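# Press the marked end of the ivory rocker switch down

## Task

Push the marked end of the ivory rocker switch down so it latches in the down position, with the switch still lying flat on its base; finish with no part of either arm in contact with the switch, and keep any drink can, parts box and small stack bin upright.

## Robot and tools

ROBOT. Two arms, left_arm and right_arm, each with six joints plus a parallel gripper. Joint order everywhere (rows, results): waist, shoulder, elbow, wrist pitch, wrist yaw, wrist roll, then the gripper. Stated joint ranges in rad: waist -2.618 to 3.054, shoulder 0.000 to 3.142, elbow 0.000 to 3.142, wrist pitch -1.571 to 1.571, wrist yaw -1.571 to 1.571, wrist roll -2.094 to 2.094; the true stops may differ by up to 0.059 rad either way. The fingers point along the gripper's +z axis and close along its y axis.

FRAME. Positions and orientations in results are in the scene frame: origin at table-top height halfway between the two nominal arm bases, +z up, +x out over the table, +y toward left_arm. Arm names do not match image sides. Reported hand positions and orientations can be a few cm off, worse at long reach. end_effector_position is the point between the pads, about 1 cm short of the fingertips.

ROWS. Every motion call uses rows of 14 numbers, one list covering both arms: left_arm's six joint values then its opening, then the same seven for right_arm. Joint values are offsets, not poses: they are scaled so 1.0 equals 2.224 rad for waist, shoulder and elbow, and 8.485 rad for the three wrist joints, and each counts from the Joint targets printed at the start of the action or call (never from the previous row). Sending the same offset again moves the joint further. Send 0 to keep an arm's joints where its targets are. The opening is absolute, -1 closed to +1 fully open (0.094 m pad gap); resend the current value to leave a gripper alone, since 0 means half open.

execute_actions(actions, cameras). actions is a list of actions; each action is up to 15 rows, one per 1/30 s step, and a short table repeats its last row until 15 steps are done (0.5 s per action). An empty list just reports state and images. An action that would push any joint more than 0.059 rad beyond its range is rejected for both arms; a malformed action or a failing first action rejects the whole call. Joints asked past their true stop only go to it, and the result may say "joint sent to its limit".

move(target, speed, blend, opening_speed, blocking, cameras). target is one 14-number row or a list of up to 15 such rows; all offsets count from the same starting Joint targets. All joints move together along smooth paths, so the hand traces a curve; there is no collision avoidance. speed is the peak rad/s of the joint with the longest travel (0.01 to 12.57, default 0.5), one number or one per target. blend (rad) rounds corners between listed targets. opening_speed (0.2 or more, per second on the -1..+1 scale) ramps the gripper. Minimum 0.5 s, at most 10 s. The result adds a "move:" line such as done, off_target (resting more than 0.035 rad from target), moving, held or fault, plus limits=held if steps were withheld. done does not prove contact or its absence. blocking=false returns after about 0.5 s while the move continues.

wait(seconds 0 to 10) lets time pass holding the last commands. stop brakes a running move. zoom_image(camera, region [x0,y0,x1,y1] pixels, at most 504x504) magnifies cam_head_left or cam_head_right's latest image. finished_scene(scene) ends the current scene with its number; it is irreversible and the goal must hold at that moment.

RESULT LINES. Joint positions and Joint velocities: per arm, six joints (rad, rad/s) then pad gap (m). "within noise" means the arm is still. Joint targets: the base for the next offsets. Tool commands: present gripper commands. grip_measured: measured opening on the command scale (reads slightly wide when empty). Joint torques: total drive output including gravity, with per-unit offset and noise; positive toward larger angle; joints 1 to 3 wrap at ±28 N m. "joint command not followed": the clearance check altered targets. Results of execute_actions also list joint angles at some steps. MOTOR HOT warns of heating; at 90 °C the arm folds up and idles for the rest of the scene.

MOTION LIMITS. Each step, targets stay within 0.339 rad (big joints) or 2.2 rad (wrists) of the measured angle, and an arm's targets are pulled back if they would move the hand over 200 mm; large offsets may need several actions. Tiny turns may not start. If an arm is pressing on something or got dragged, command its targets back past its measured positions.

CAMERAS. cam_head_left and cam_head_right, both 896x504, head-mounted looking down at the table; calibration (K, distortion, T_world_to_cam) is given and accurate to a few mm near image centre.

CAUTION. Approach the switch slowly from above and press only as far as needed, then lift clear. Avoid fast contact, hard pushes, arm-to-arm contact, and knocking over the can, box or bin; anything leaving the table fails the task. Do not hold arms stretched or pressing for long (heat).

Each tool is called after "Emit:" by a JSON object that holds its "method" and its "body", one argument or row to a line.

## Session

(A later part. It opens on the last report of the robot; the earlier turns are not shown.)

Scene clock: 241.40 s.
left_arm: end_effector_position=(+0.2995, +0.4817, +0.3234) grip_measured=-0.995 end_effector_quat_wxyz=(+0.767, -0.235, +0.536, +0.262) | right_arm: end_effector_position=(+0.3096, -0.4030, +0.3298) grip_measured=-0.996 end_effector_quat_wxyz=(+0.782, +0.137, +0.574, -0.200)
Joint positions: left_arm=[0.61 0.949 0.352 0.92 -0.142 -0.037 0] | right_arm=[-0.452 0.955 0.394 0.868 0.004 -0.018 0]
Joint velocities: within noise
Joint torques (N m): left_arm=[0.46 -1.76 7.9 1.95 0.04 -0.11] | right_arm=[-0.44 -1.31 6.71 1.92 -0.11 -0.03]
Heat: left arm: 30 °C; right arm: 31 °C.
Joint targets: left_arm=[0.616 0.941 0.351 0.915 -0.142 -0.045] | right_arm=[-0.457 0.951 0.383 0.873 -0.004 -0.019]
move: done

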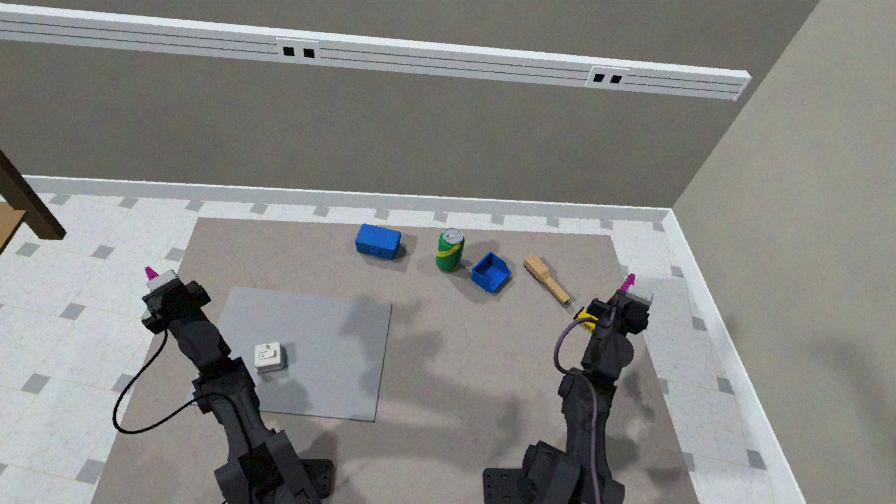

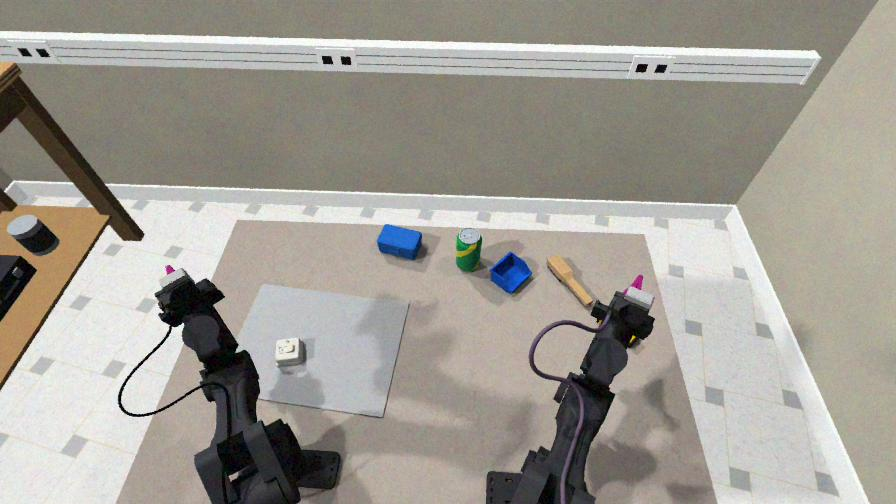

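Emit:
{"method": "move", "body": {
  "target": [
    [-0.1812, 0.2538, 0.4052, -0.2631, 0.0167, 0.0053, -1, 0, 0, 0, 0, 0, 0, -1],
    [-0.1812, 0.2828, 0.2945, -0.2279, 0.0167, 0.0053, -1, 0, 0, 0, 0, 0, 0, -1]
  ],
  "speed": [2.0, 0.8],
  "blend": [0.1, 0]
}}

Emit:
{"method": "zoom_image", "body": {
  "camera": "cam_head_left",
  "region": [230, 325, 310, 385]
}}

Emit:
{"method": "zoom_image", "body": {
  "camera": "cam_head_right",
  "region": [250, 320, 330, 380]
}}

Scene clock: 248.47 s.
left_arm: end_effector_position=(+0.2818, +0.3249, +0.0558) grip_measured=-0.995 end_effector_quat_wxyz=(-0.010, -0.105, +0.994, +0.004) | right_arm: end_effector_position=(+0.3097, -0.4030, +0.3295) grip_measured=-0.996 end_effector_quat_wxyz=(+0.781, +0.137, +0.575, -0.200)
Joint positions: left_arm=[0.218 1.563 1.006 -1.034 -0.011 -0.011 0] | right_arm=[-0.452 0.955 0.394 0.867 0.004 -0.018 0]
Joint velocities: within noise
Joint torques (N m): left_arm=[-0.5 -4.79 6.52 0.66 0.13 0.08] | right_arm=[-0.44 -1.29 6.71 1.95 -0.11 -0.03]
Heat: left arm: 28 °C; right arm: 32 °C.
Joint targets: left_arm=[0.212 1.570 1.006 -1.019 0.000 0.000] | right_arm=[-0.457 0.951 0.383 0.873 -0.004 -0.019]
move: done

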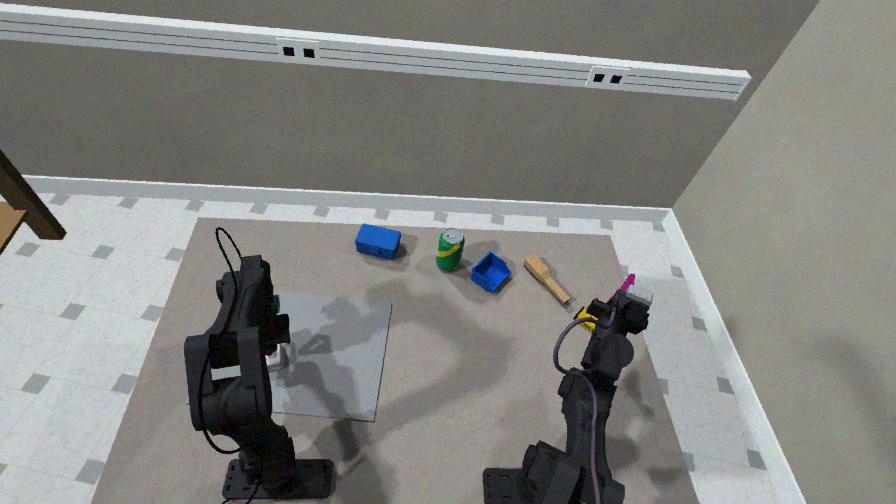

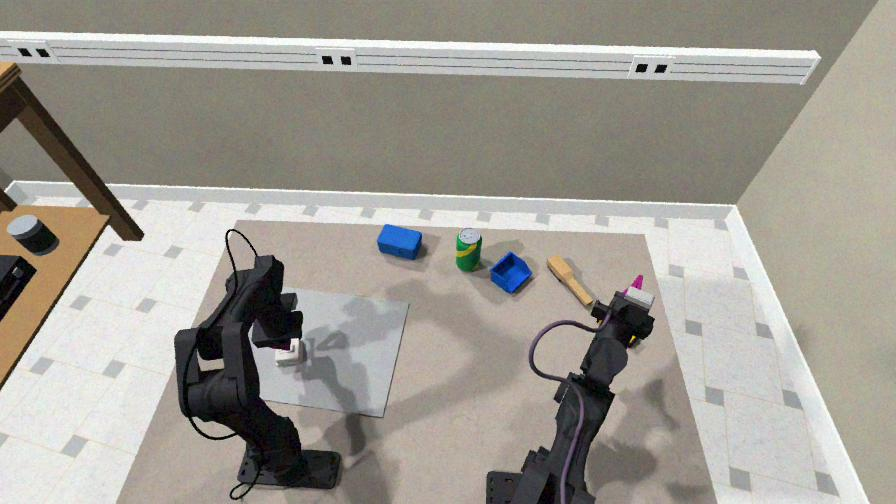

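Scaled by 6.300 from the camera's 896x504 image, which has a finer 1280x720 frame.

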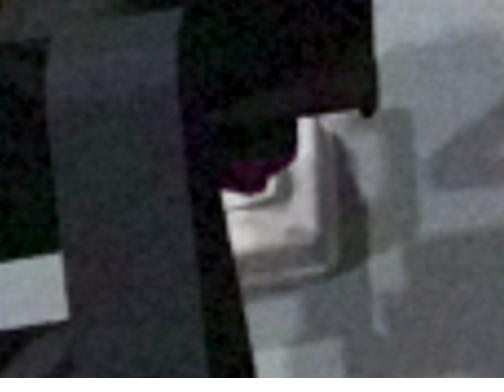

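Scaled by 6.300 from the camera's 896x504 image, which has a finer 1280x720 frame.

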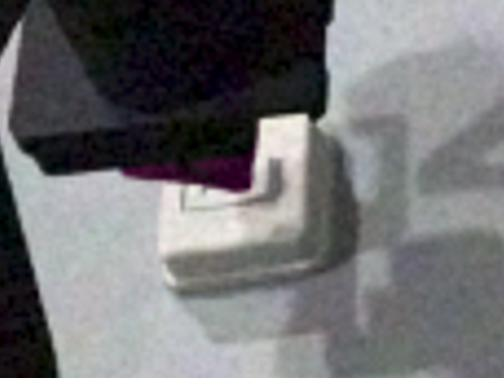

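Emit:
{"method": "move", "body": {
  "target": [0, 0.0436, -0.0719, 0.0304, 0, 0, -1, 0, 0, 0, 0, 0, 0, -1],
  "speed": 0.3,
  "cameras": []
}}

Emit:
{"method": "move", "body": {
  "target": [0, -0.0580, 0.1, -0.0420, 0, 0, -1, 0, 0, 0, 0, 0, 0, -1],
  "speed": 0.8
}}

Emit:
{"method": "zoom_image", "body": {
  "camera": "cam_head_right",
  "region": [250, 320, 330, 380]
}}

Scene clock: 252.60 s.
left_arm: end_effector_position=(+0.2795, +0.3241, +0.0314) grip_measured=-0.995 end_effector_quat_wxyz=(-0.009, -0.105, +0.994, +0.003) | right_arm: end_effector_position=(+0.3097, -0.4030, +0.3295) grip_measured=-0.996 end_effector_quat_wxyz=(+0.781, +0.137, +0.575, -0.200)
Joint positions: left_arm=[0.218 1.586 0.926 -0.927 -0.008 -0.01 0] | right_arm=[-0.452 0.955 0.394 0.867 0.004 -0.018 0]
Joint velocities: within noise
Joint torques (N m): left_arm=[-0.44 1.17 -1.09 2.22 0.1 0.07] | right_arm=[-0.43 -1.31 6.71 1.95 -0.11 -0.03]
Heat: left arm: 28 °C; right arm: 32 °C.
Joint targets: left_arm=[0.212 1.667 0.847 -0.761 0.000 0.000] | right_arm=[-0.457 0.951 0.383 0.873 -0.004 -0.019]
move: off_target (left_arm); left_arm: the wrist pitch is farthest, 0.166 rad from its target
No camera images: "cameras" was empty.

Scene clock: 253.87 s.
left_arm: end_effector_position=(+0.2768, +0.3235, +0.0652) grip_measured=-0.995 end_effector_quat_wxyz=(-0.028, -0.105, +0.994, +0.002) | right_arm: end_effector_position=(+0.3097, -0.4030, +0.3295) grip_measured=-0.996 end_effector_quat_wxyz=(+0.781, +0.137, +0.575, -0.200)
Joint positions: left_arm=[0.218 1.567 1.048 -1.108 -0.008 -0.01 0] | right_arm=[-0.452 0.955 0.394 0.867 0.004 -0.018 0]
Joint velocities: within noise
Joint torques (N m): left_arm=[-0.53 -7.87 8.47 0.34 0.09 0.07] | right_arm=[-0.43 -1.29 6.69 1.95 -0.11 -0.03]
Heat: left arm: 28 °C; right arm: 32 °C.
Joint targets: left_arm=[0.212 1.538 1.069 -1.117 0.000 0.000] | right_arm=[-0.457 0.951 0.383 0.873 -0.004 -0.019]
move: done

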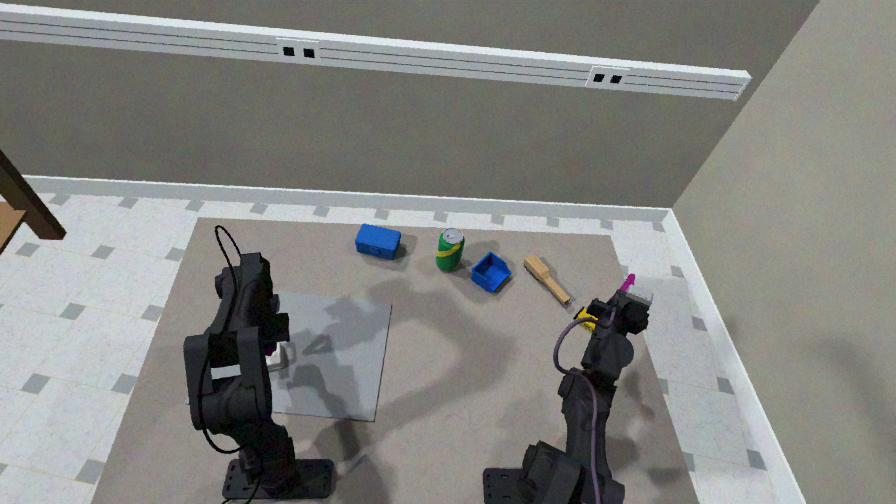

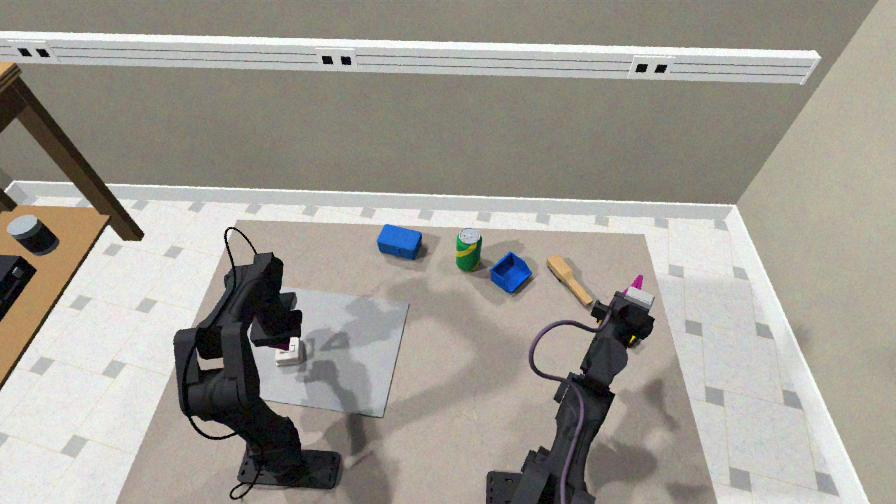

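Scaled by 6.300 from the camera's 896x504 image, which has a finer 1280x720 frame.

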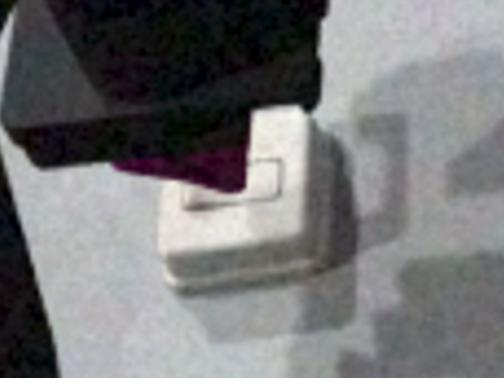

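Emit:
{"method": "zoom_image", "body": {
  "camera": "cam_head_left",
  "region": [340, 390, 410, 440]
}}

Emit:
{"method": "zoom_image", "body": {
  "camera": "cam_head_right",
  "region": [350, 390, 420, 440]
}}

Emit:
{"method": "zoom_image", "body": {
  "camera": "cam_head_left",
  "region": [360, 280, 430, 330]
}}

Emit:
{"method": "zoom_image", "body": {
  "camera": "cam_head_right",
  "region": [370, 280, 440, 330]
}}

Scaled by 7.200 from the camera's 896x504 image, which has a finer 1280x720 frame.

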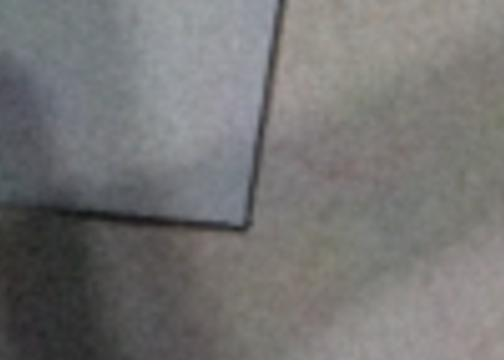

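Scaled by 7.200 from the camera's 896x504 image, which has a finer 1280x720 frame.

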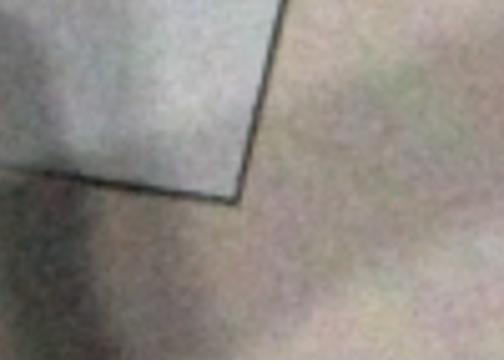

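Scaled by 7.200 from the camera's 896x504 image, which has a finer 1280x720 frame.

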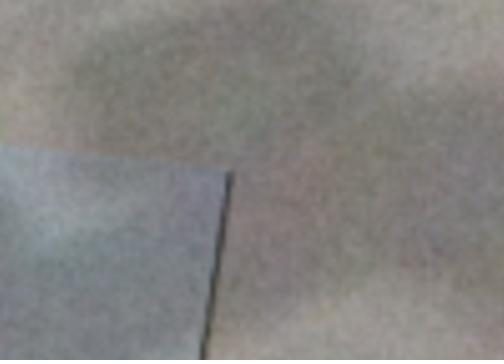

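Scaled by 7.200 from the camera's 896x504 image, which has a finer 1280x720 frame.

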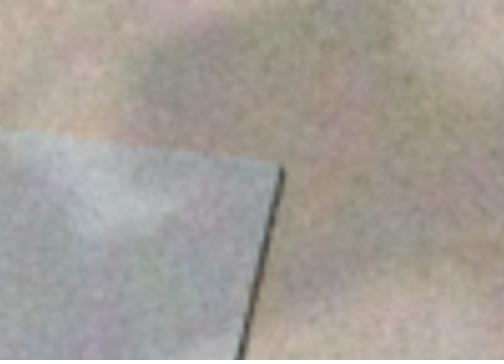

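Emit:
{"method": "move", "body": {
  "target": [
    [0.1745, -0.2644, -0.3224, 0.2395, 0, 0, -1, 0.7397, 0.4258, 0.5917, -0.2645, 0.0005, 0.0022, -1],
    [0.1745, -0.2644, -0.3224, 0.2395, 0, 0, -1, 0.7397, 0.4510, 0.4672, -0.2268, 0.0005, 0.0022, -1]
  ],
  "speed": [1.5, 0.6]
}}

Emit:
{"method": "zoom_image", "body": {
  "camera": "cam_head_left",
  "region": [340, 380, 420, 450]
}}

Emit:
{"method": "zoom_image", "body": {
  "camera": "cam_head_right",
  "region": [350, 380, 430, 450]
}}

Scene clock: 264.70 s.
left_arm: end_effector_position=(+0.3219, +0.4614, +0.3161) grip_measured=-0.995 end_effector_quat_wxyz=(+0.769, -0.176, +0.572, +0.226) | right_arm: end_effector_position=(+0.1462, +0.0858, +0.0499) grip_measured=-0.997 end_effector_quat_wxyz=(+0.001, -0.552, +0.834, +0.000)
Joint positions: left_arm=[0.595 0.967 0.36 0.896 -0.007 -0.01 0] | right_arm=[1.193 1.941 1.435 -1.064 0.001 -0.006 0]
Joint velocities: within noise
Joint torques (N m): left_arm=[0.29 -2.93 7.16 2.19 0.08 0.08] | right_arm=[-0.36 -7.27 5.26 0.48 -0.02 0.04]
Heat: left arm: 28 °C; right arm: 33 °C.
Joint targets: left_arm=[0.600 0.950 0.352 0.915 0.000 0.000] | right_arm=[1.189 1.954 1.422 -1.051 0.000 0.000]
move: done

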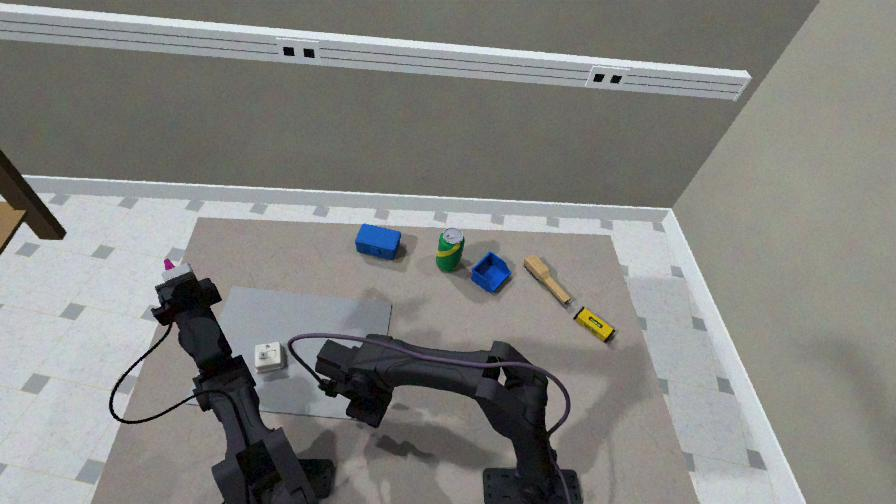

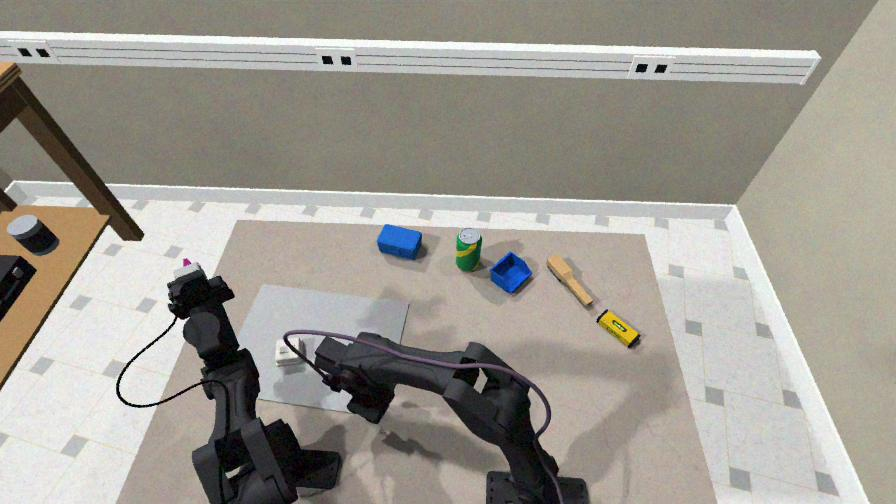

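Scaled by 6.300 from the camera's 896x504 image, which has a finer 1280x720 frame.

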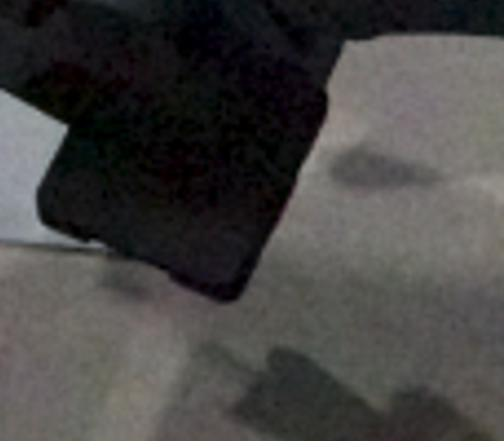

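Scaled by 6.300 from the camera's 896x504 image, which has a finer 1280x720 frame.

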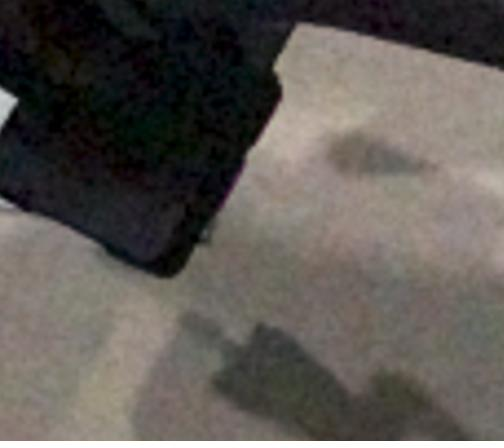

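Emit:
{"method": "move", "body": {
  "target": [0, 0, 0, 0, 0, 0, -1, -0.2158, 0.1172, 0.2388, -0.0514, 0, 0, -1],
  "speed": 0.8
}}

Emit:
{"method": "zoom_image", "body": {
  "camera": "cam_head_left",
  "region": [380, 290, 460, 360]
}}

Emit:
{"method": "zoom_image", "body": {
  "camera": "cam_head_right",
  "region": [390, 290, 470, 360]
}}

Scene clock: 268.93 s.
left_arm: end_effector_position=(+0.3218, +0.4614, +0.3162) grip_measured=-0.995 end_effector_quat_wxyz=(+0.769, -0.176, +0.572, +0.226) | right_arm: end_effector_position=(+0.3016, -0.0045, +0.0820) grip_measured=-0.997 end_effector_quat_wxyz=(-0.082, -0.333, +0.939, -0.029)
Joint positions: left_arm=[0.595 0.967 0.36 0.896 -0.007 -0.01 0] | right_arm=[0.706 2.188 1.918 -1.476 0 -0.005 0]
Joint velocities: within noise
Joint torques (N m): left_arm=[0.44 -2.96 7.2 2.21 0.08 0.07] | right_arm=[0.29 -8.02 9.09 -0.15 -0.01 0.03]
Heat: left arm: 28 °C; right arm: 33 °C.
Joint targets: left_arm=[0.600 0.950 0.352 0.915 0.000 0.000] | right_arm=[0.709 2.215 1.953 -1.487 0.000 0.000]
move: done

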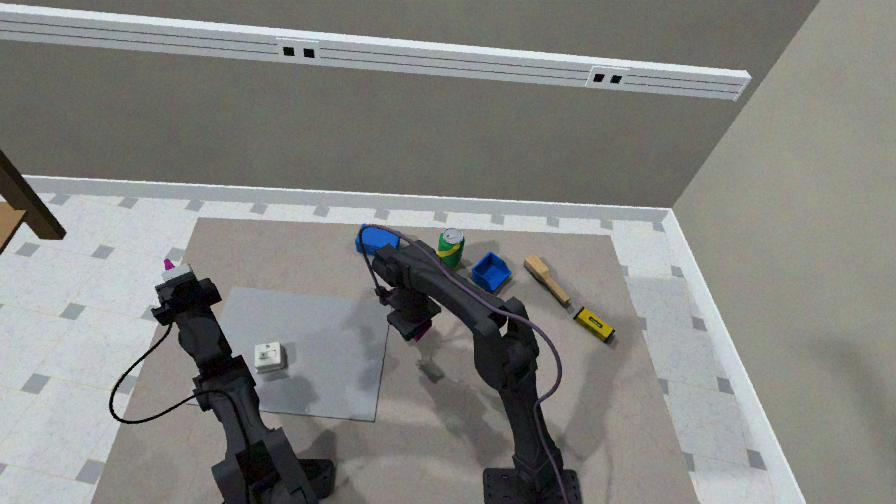

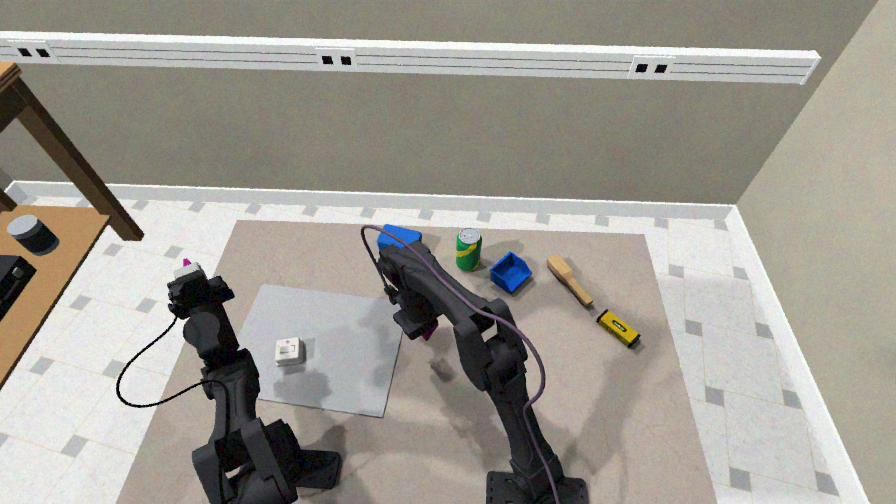

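Scaled by 6.300 from the camera's 896x504 image, which has a finer 1280x720 frame.

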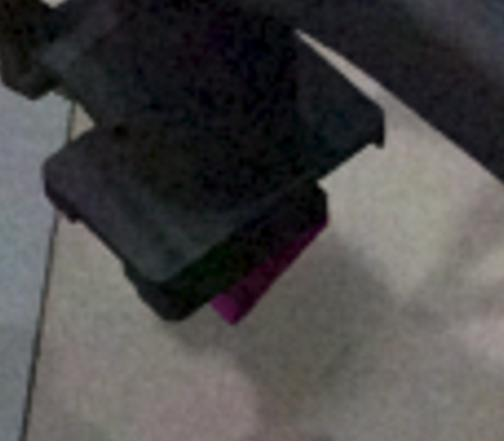

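Scaled by 6.300 from the camera's 896x504 image, which has a finer 1280x720 frame.

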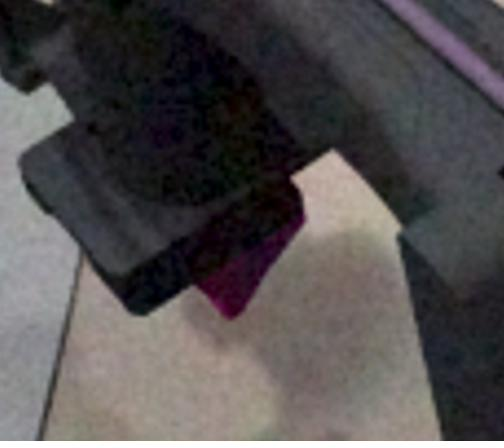

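Emit:
{"method": "move", "body": {
  "target": [
    [-0.2630, 0, 0, 0, -0.0167, -0.0053, 1, -0.3242, -0.5679, -0.7059, 0.2781, -0.0005, -0.0022, 1],
    [-0.2630, 0.2662, 0, 0, -0.0167, -0.0053, 1, -0.3242, -0.2981, -0.7059, 0.2781, -0.0005, -0.0022, 1]
  ],
  "speed": 1.5
}}

Scene clock: 288.40 s.
left_arm: end_effector_position=(+0.4307, +0.2973, +0.1094) grip_measured=+0.999 end_effector_quat_wxyz=(+0.599, -0.055, +0.798, +0.042) | right_arm: end_effector_position=(+0.4093, -0.2581, +0.1082) grip_measured=+0.997 end_effector_quat_wxyz=(+0.590, +0.008, +0.807, -0.016)
Joint positions: left_arm=[0.021 1.533 0.353 0.895 -0.13 -0.036 0.094] | right_arm=[-0.007 1.545 0.395 0.843 0 -0.017 0.094]
Joint velocities: within noise
Joint torques (N m): left_arm=[-0.49 -3.97 5.79 2.41 -0.15 -0.09] | right_arm=[-0.46 -3.86 4.89 2.36 -0.06 -0.04]
Heat: left arm: 31 °C; right arm: 34 °C.
Joint targets: left_arm=[0.015 1.542 0.352 0.915 -0.142 -0.045] | right_arm=[-0.012 1.552 0.383 0.873 -0.004 -0.019]
move: done

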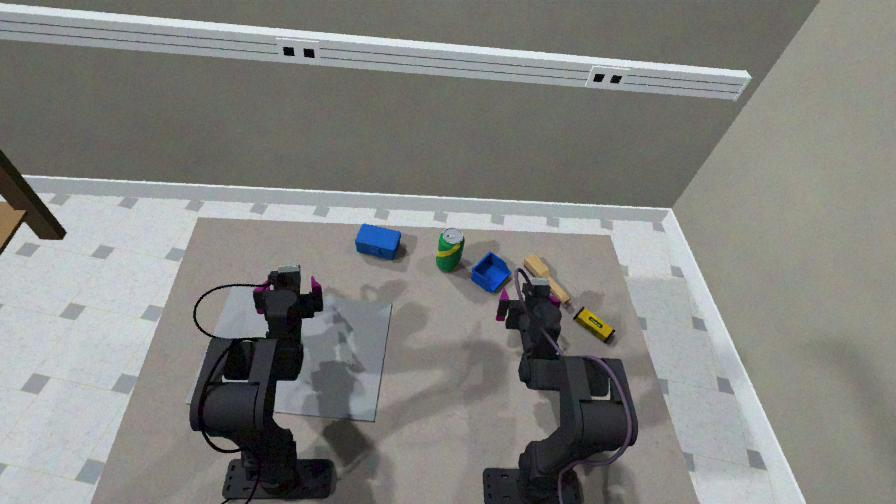

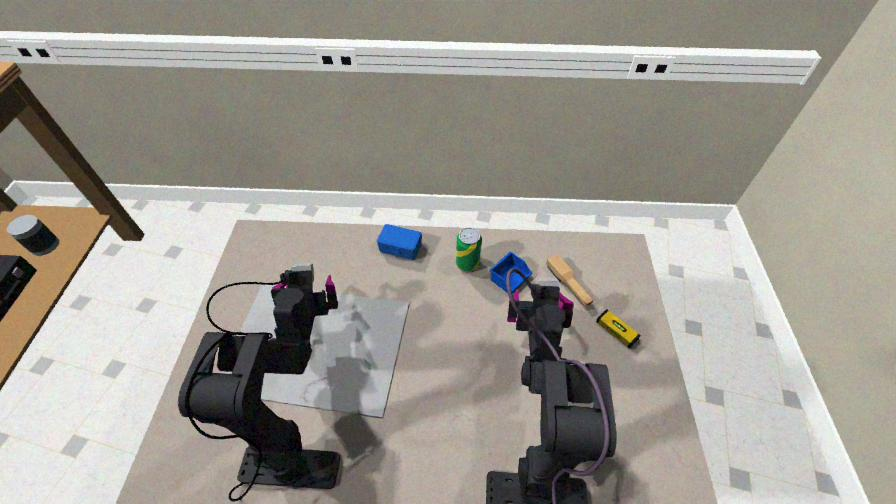

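Emit:
{"method": "move", "body": {
  "target": [0.27, -0.27, 0, 0, 0, 0, -1, -0.2, -0.27, 0, 0, 0, 0, -1],
  "speed": 2.0
}}

Emit:
{"method": "zoom_image", "body": {
  "camera": "cam_head_left",
  "region": [230, 325, 310, 385]
}}

Emit:
{"method": "zoom_image", "body": {
  "camera": "cam_head_right",
  "region": [250, 320, 330, 380]
}}

Scene clock: 290.50 s.
left_arm: end_effector_position=(+0.2995, +0.4818, +0.3237) grip_measured=-0.995 end_effector_quat_wxyz=(+0.767, -0.235, +0.536, +0.262) | right_arm: end_effector_position=(+0.3096, -0.4034, +0.3299) grip_measured=-0.996 end_effector_quat_wxyz=(+0.781, +0.138, +0.574, -0.201)
Joint positions: left_arm=[0.61 0.949 0.353 0.919 -0.142 -0.037 0] | right_arm=[-0.453 0.955 0.395 0.868 0.004 -0.018 0]
Joint velocities: within noise
Joint torques (N m): left_arm=[0.42 -1.91 7.73 1.93 0.05 -0.13] | right_arm=[-0.44 -1.31 6.64 1.96 -0.11 -0.03]
Heat: left arm: 31 °C; right arm: 34 °C.
Joint targets: left_arm=[0.616 0.941 0.352 0.915 -0.142 -0.045] | right_arm=[-0.457 0.951 0.383 0.873 -0.004 -0.019]
move: done

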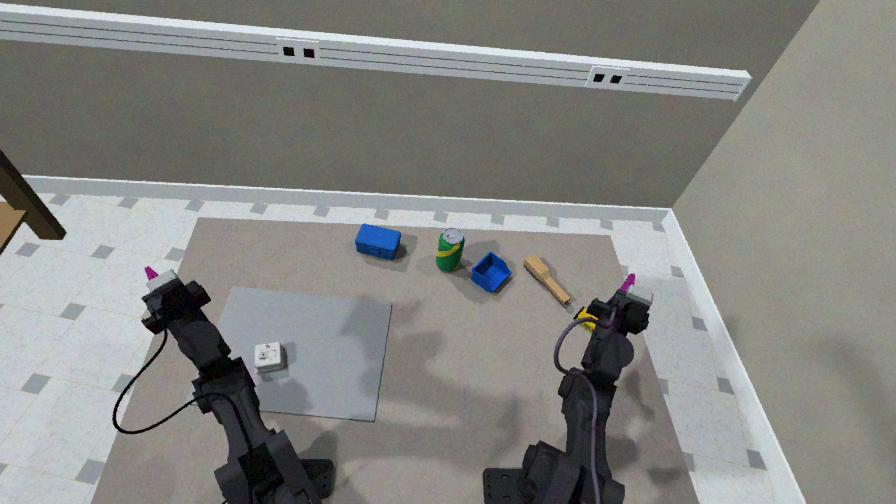

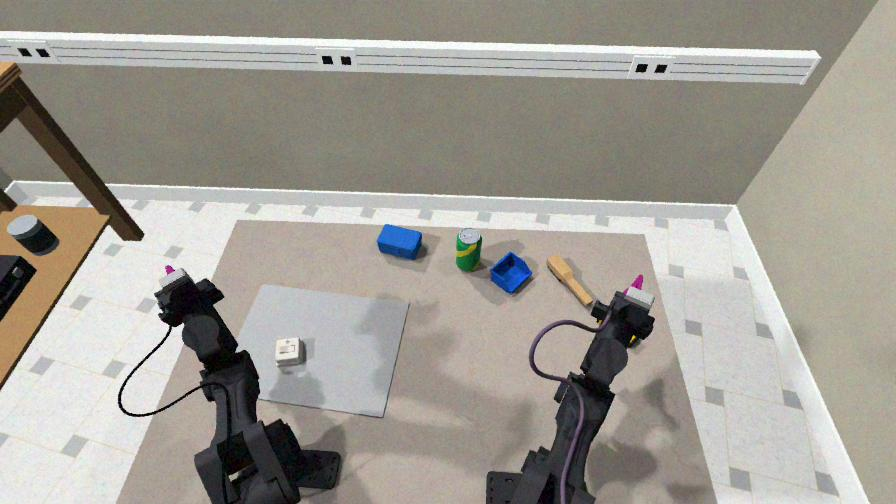

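Scaled by 6.300 from the camera's 896x504 image, which has a finer 1280x720 frame.

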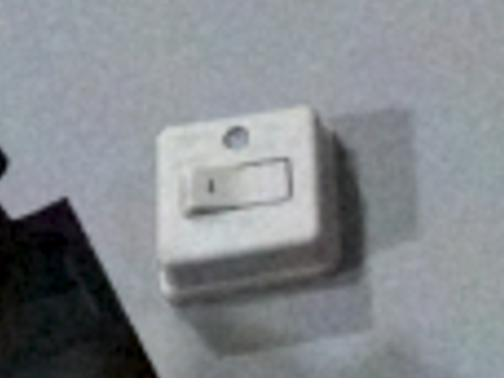

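Scaled by 6.300 from the camera's 896x504 image, which has a finer 1280x720 frame.

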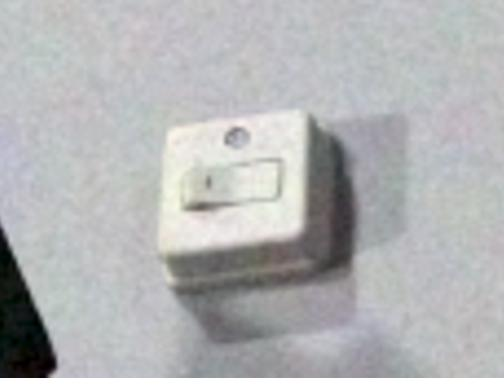

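Emit:
{"method": "move", "body": {
  "target": [
    [-0.1479, 0.2599, 0.4110, -0.2631, 0.0167, 0.0053, -1, 0, 0, 0, 0, 0, 0, -1],
    [-0.1479, 0.2914, 0.2936, -0.2256, 0.0167, 0.0053, -1, 0, 0, 0, 0, 0, 0, -1]
  ],
  "speed": [2.0, 0.8],
  "blend": [0.1, 0]
}}

Emit:
{"method": "zoom_image", "body": {
  "camera": "cam_head_left",
  "region": [230, 325, 310, 385]
}}

Emit:
{"method": "zoom_image", "body": {
  "camera": "cam_head_right",
  "region": [250, 320, 330, 380]
}}

Scene clock: 296.60 s.
left_arm: end_effector_position=(+0.2802, +0.3441, +0.0510) grip_measured=-0.995 end_effector_quat_wxyz=(-0.011, -0.142, +0.990, +0.004) | right_arm: end_effector_position=(+0.3097, -0.4034, +0.3296) grip_measured=-0.996 end_effector_quat_wxyz=(+0.781, +0.138, +0.575, -0.201)
Joint positions: left_arm=[0.293 1.582 1.005 -1.015 -0.011 -0.011 0] | right_arm=[-0.453 0.955 0.395 0.866 0.004 -0.018 0]
Joint velocities: within noise
Joint torques (N m): left_arm=[-0.53 -4.81 6.39 0.63 0.11 0.08] | right_arm=[-0.44 -1.32 6.65 1.95 -0.11 -0.03]
Heat: left arm: 30 °C; right arm: 33 °C.
Joint targets: left_arm=[0.287 1.590 1.005 -0.999 0.000 0.000] | right_arm=[-0.457 0.951 0.383 0.872 -0.004 -0.019]
move: done

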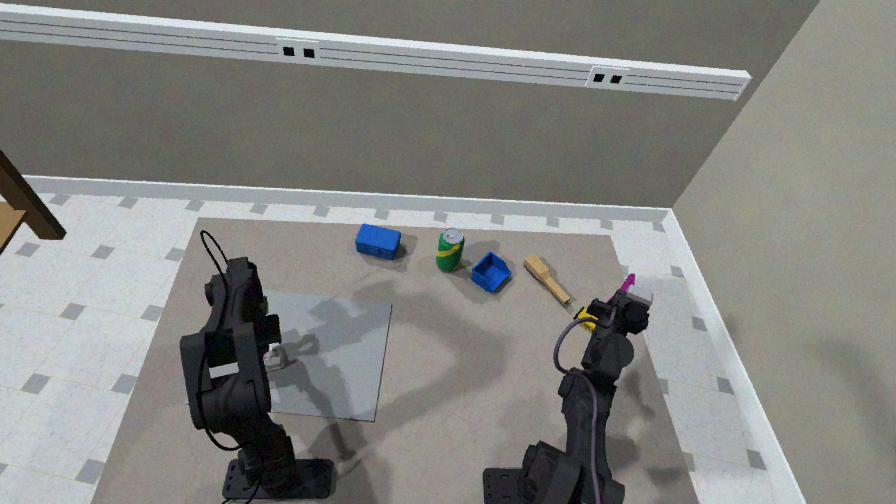

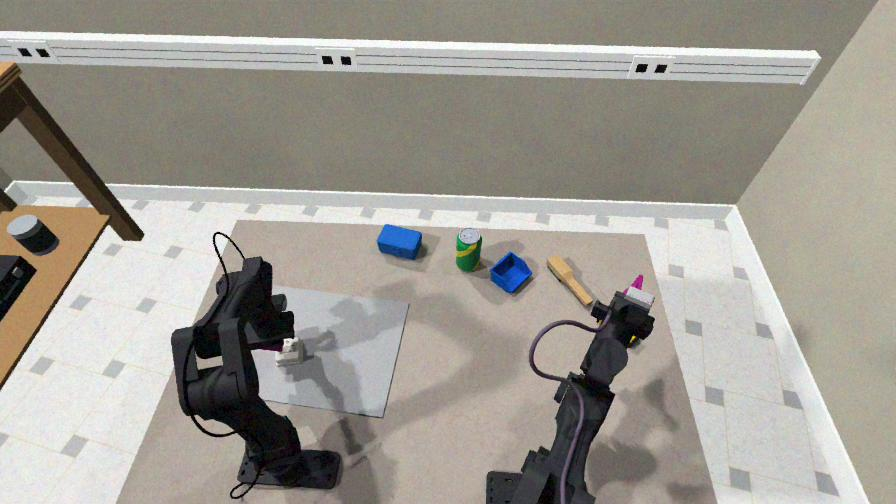

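Scaled by 6.300 from the camera's 896x504 image, which has a finer 1280x720 frame.

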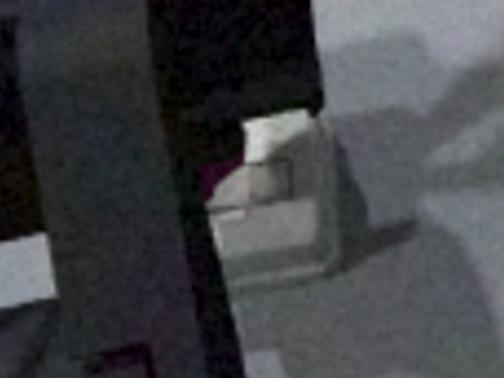

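Scaled by 6.300 from the camera's 896x504 image, which has a finer 1280x720 frame.

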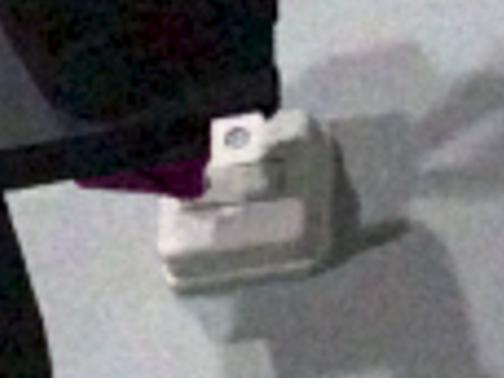

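Emit:
{"method": "move", "body": {
  "target": [0, 0.0315, -0.0544, 0.0227, 0, 0, -1, 0, 0, 0, 0, 0, 0, -1],
  "speed": 0.3,
  "cameras": []
}}

Emit:
{"method": "move", "body": {
  "target": [0, -0.0500, 0.09, -0.0380, 0, 0, -1, 0, 0, 0, 0, 0, 0, -1],
  "speed": 0.8
}}

Emit:
{"method": "zoom_image", "body": {
  "camera": "cam_head_right",
  "region": [250, 320, 330, 380]
}}

Scene clock: 299.83 s.
left_arm: end_effector_position=(+0.2810, +0.3443, +0.0342) grip_measured=-0.995 end_effector_quat_wxyz=(-0.003, -0.142, +0.990, +0.005) | right_arm: end_effector_position=(+0.3097, -0.4034, +0.3296) grip_measured=-0.996 end_effector_quat_wxyz=(+0.781, +0.138, +0.575, -0.201)
Joint positions: left_arm=[0.293 1.595 0.948 -0.928 -0.011 -0.009 0] | right_arm=[-0.453 0.955 0.395 0.866 0.004 -0.018 0]
Joint velocities: within noise
Joint torques (N m): left_arm=[-0.43 -0.23 0.47 1.83 0.13 0.08] | right_arm=[-0.44 -1.31 6.65 1.95 -0.11 -0.03]
Heat: left arm: 30 °C; right arm: 33 °C.
Joint targets: left_arm=[0.287 1.660 0.884 -0.807 0.000 0.000] | right_arm=[-0.457 0.951 0.383 0.873 -0.004 -0.019]
move: off_target (left_arm); left_arm: the wrist pitch is farthest, 0.122 rad from its target
No camera images: "cameras" was empty.

Scene clock: 301.07 s.
left_arm: end_effector_position=(+0.2734, +0.3421, +0.0665) grip_measured=-0.995 end_effector_quat_wxyz=(-0.032, -0.141, +0.989, +0.001) | right_arm: end_effector_position=(+0.3097, -0.4034, +0.3295) grip_measured=-0.996 end_effector_quat_wxyz=(+0.781, +0.138, +0.575, -0.201)
Joint positions: left_arm=[0.293 1.577 1.063 -1.12 -0.01 -0.009 0] | right_arm=[-0.453 0.955 0.395 0.866 0.004 -0.018 0]
Joint velocities: within noise
Joint torques (N m): left_arm=[-0.49 -7.92 8.36 0.35 0.14 0.06] | right_arm=[-0.44 -1.32 6.65 1.95 -0.11 -0.03]
Heat: left arm: 29 °C; right arm: 33 °C.
Joint targets: left_arm=[0.287 1.548 1.084 -1.129 0.000 0.000] | right_arm=[-0.457 0.951 0.383 0.872 -0.004 -0.019]
move: done

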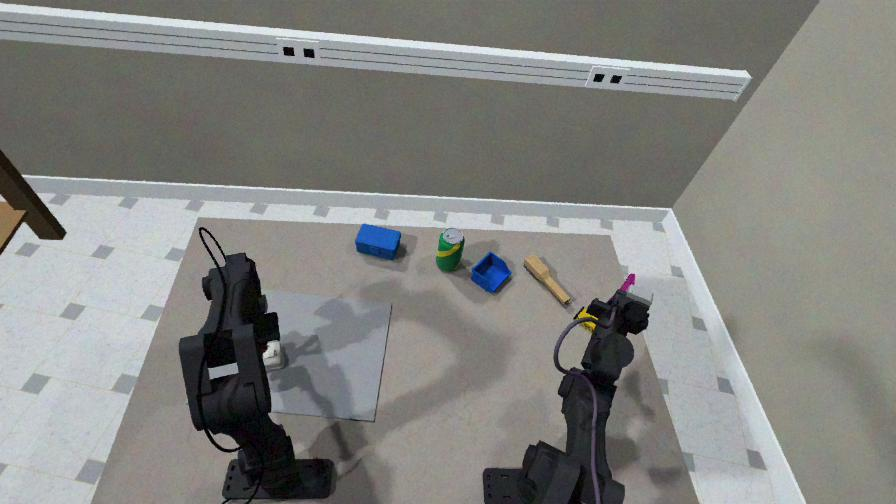

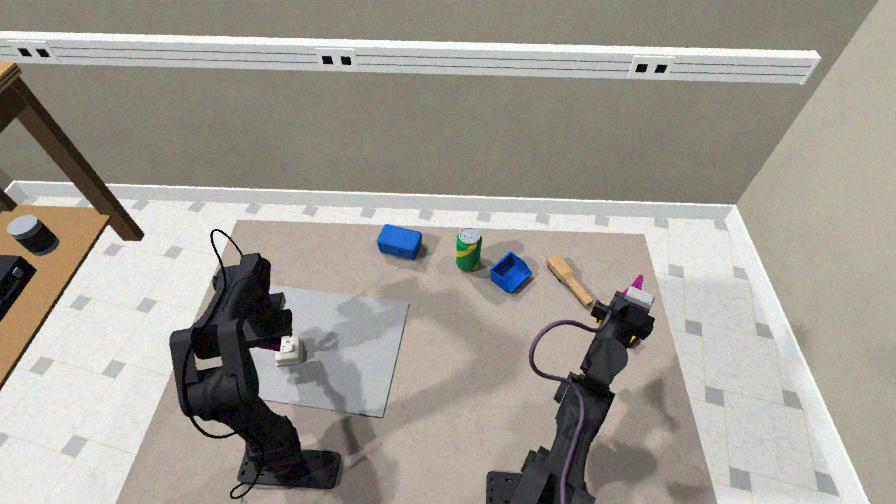

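Scaled by 6.300 from the camera's 896x504 image, which has a finer 1280x720 frame.

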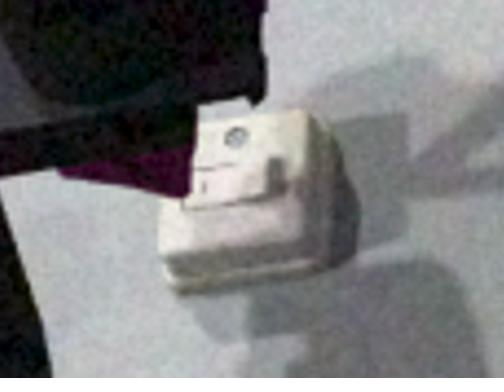

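Emit:
{"method": "finished_scene", "body": {
  "scene": 1
}}

The scene is finished: the task was done.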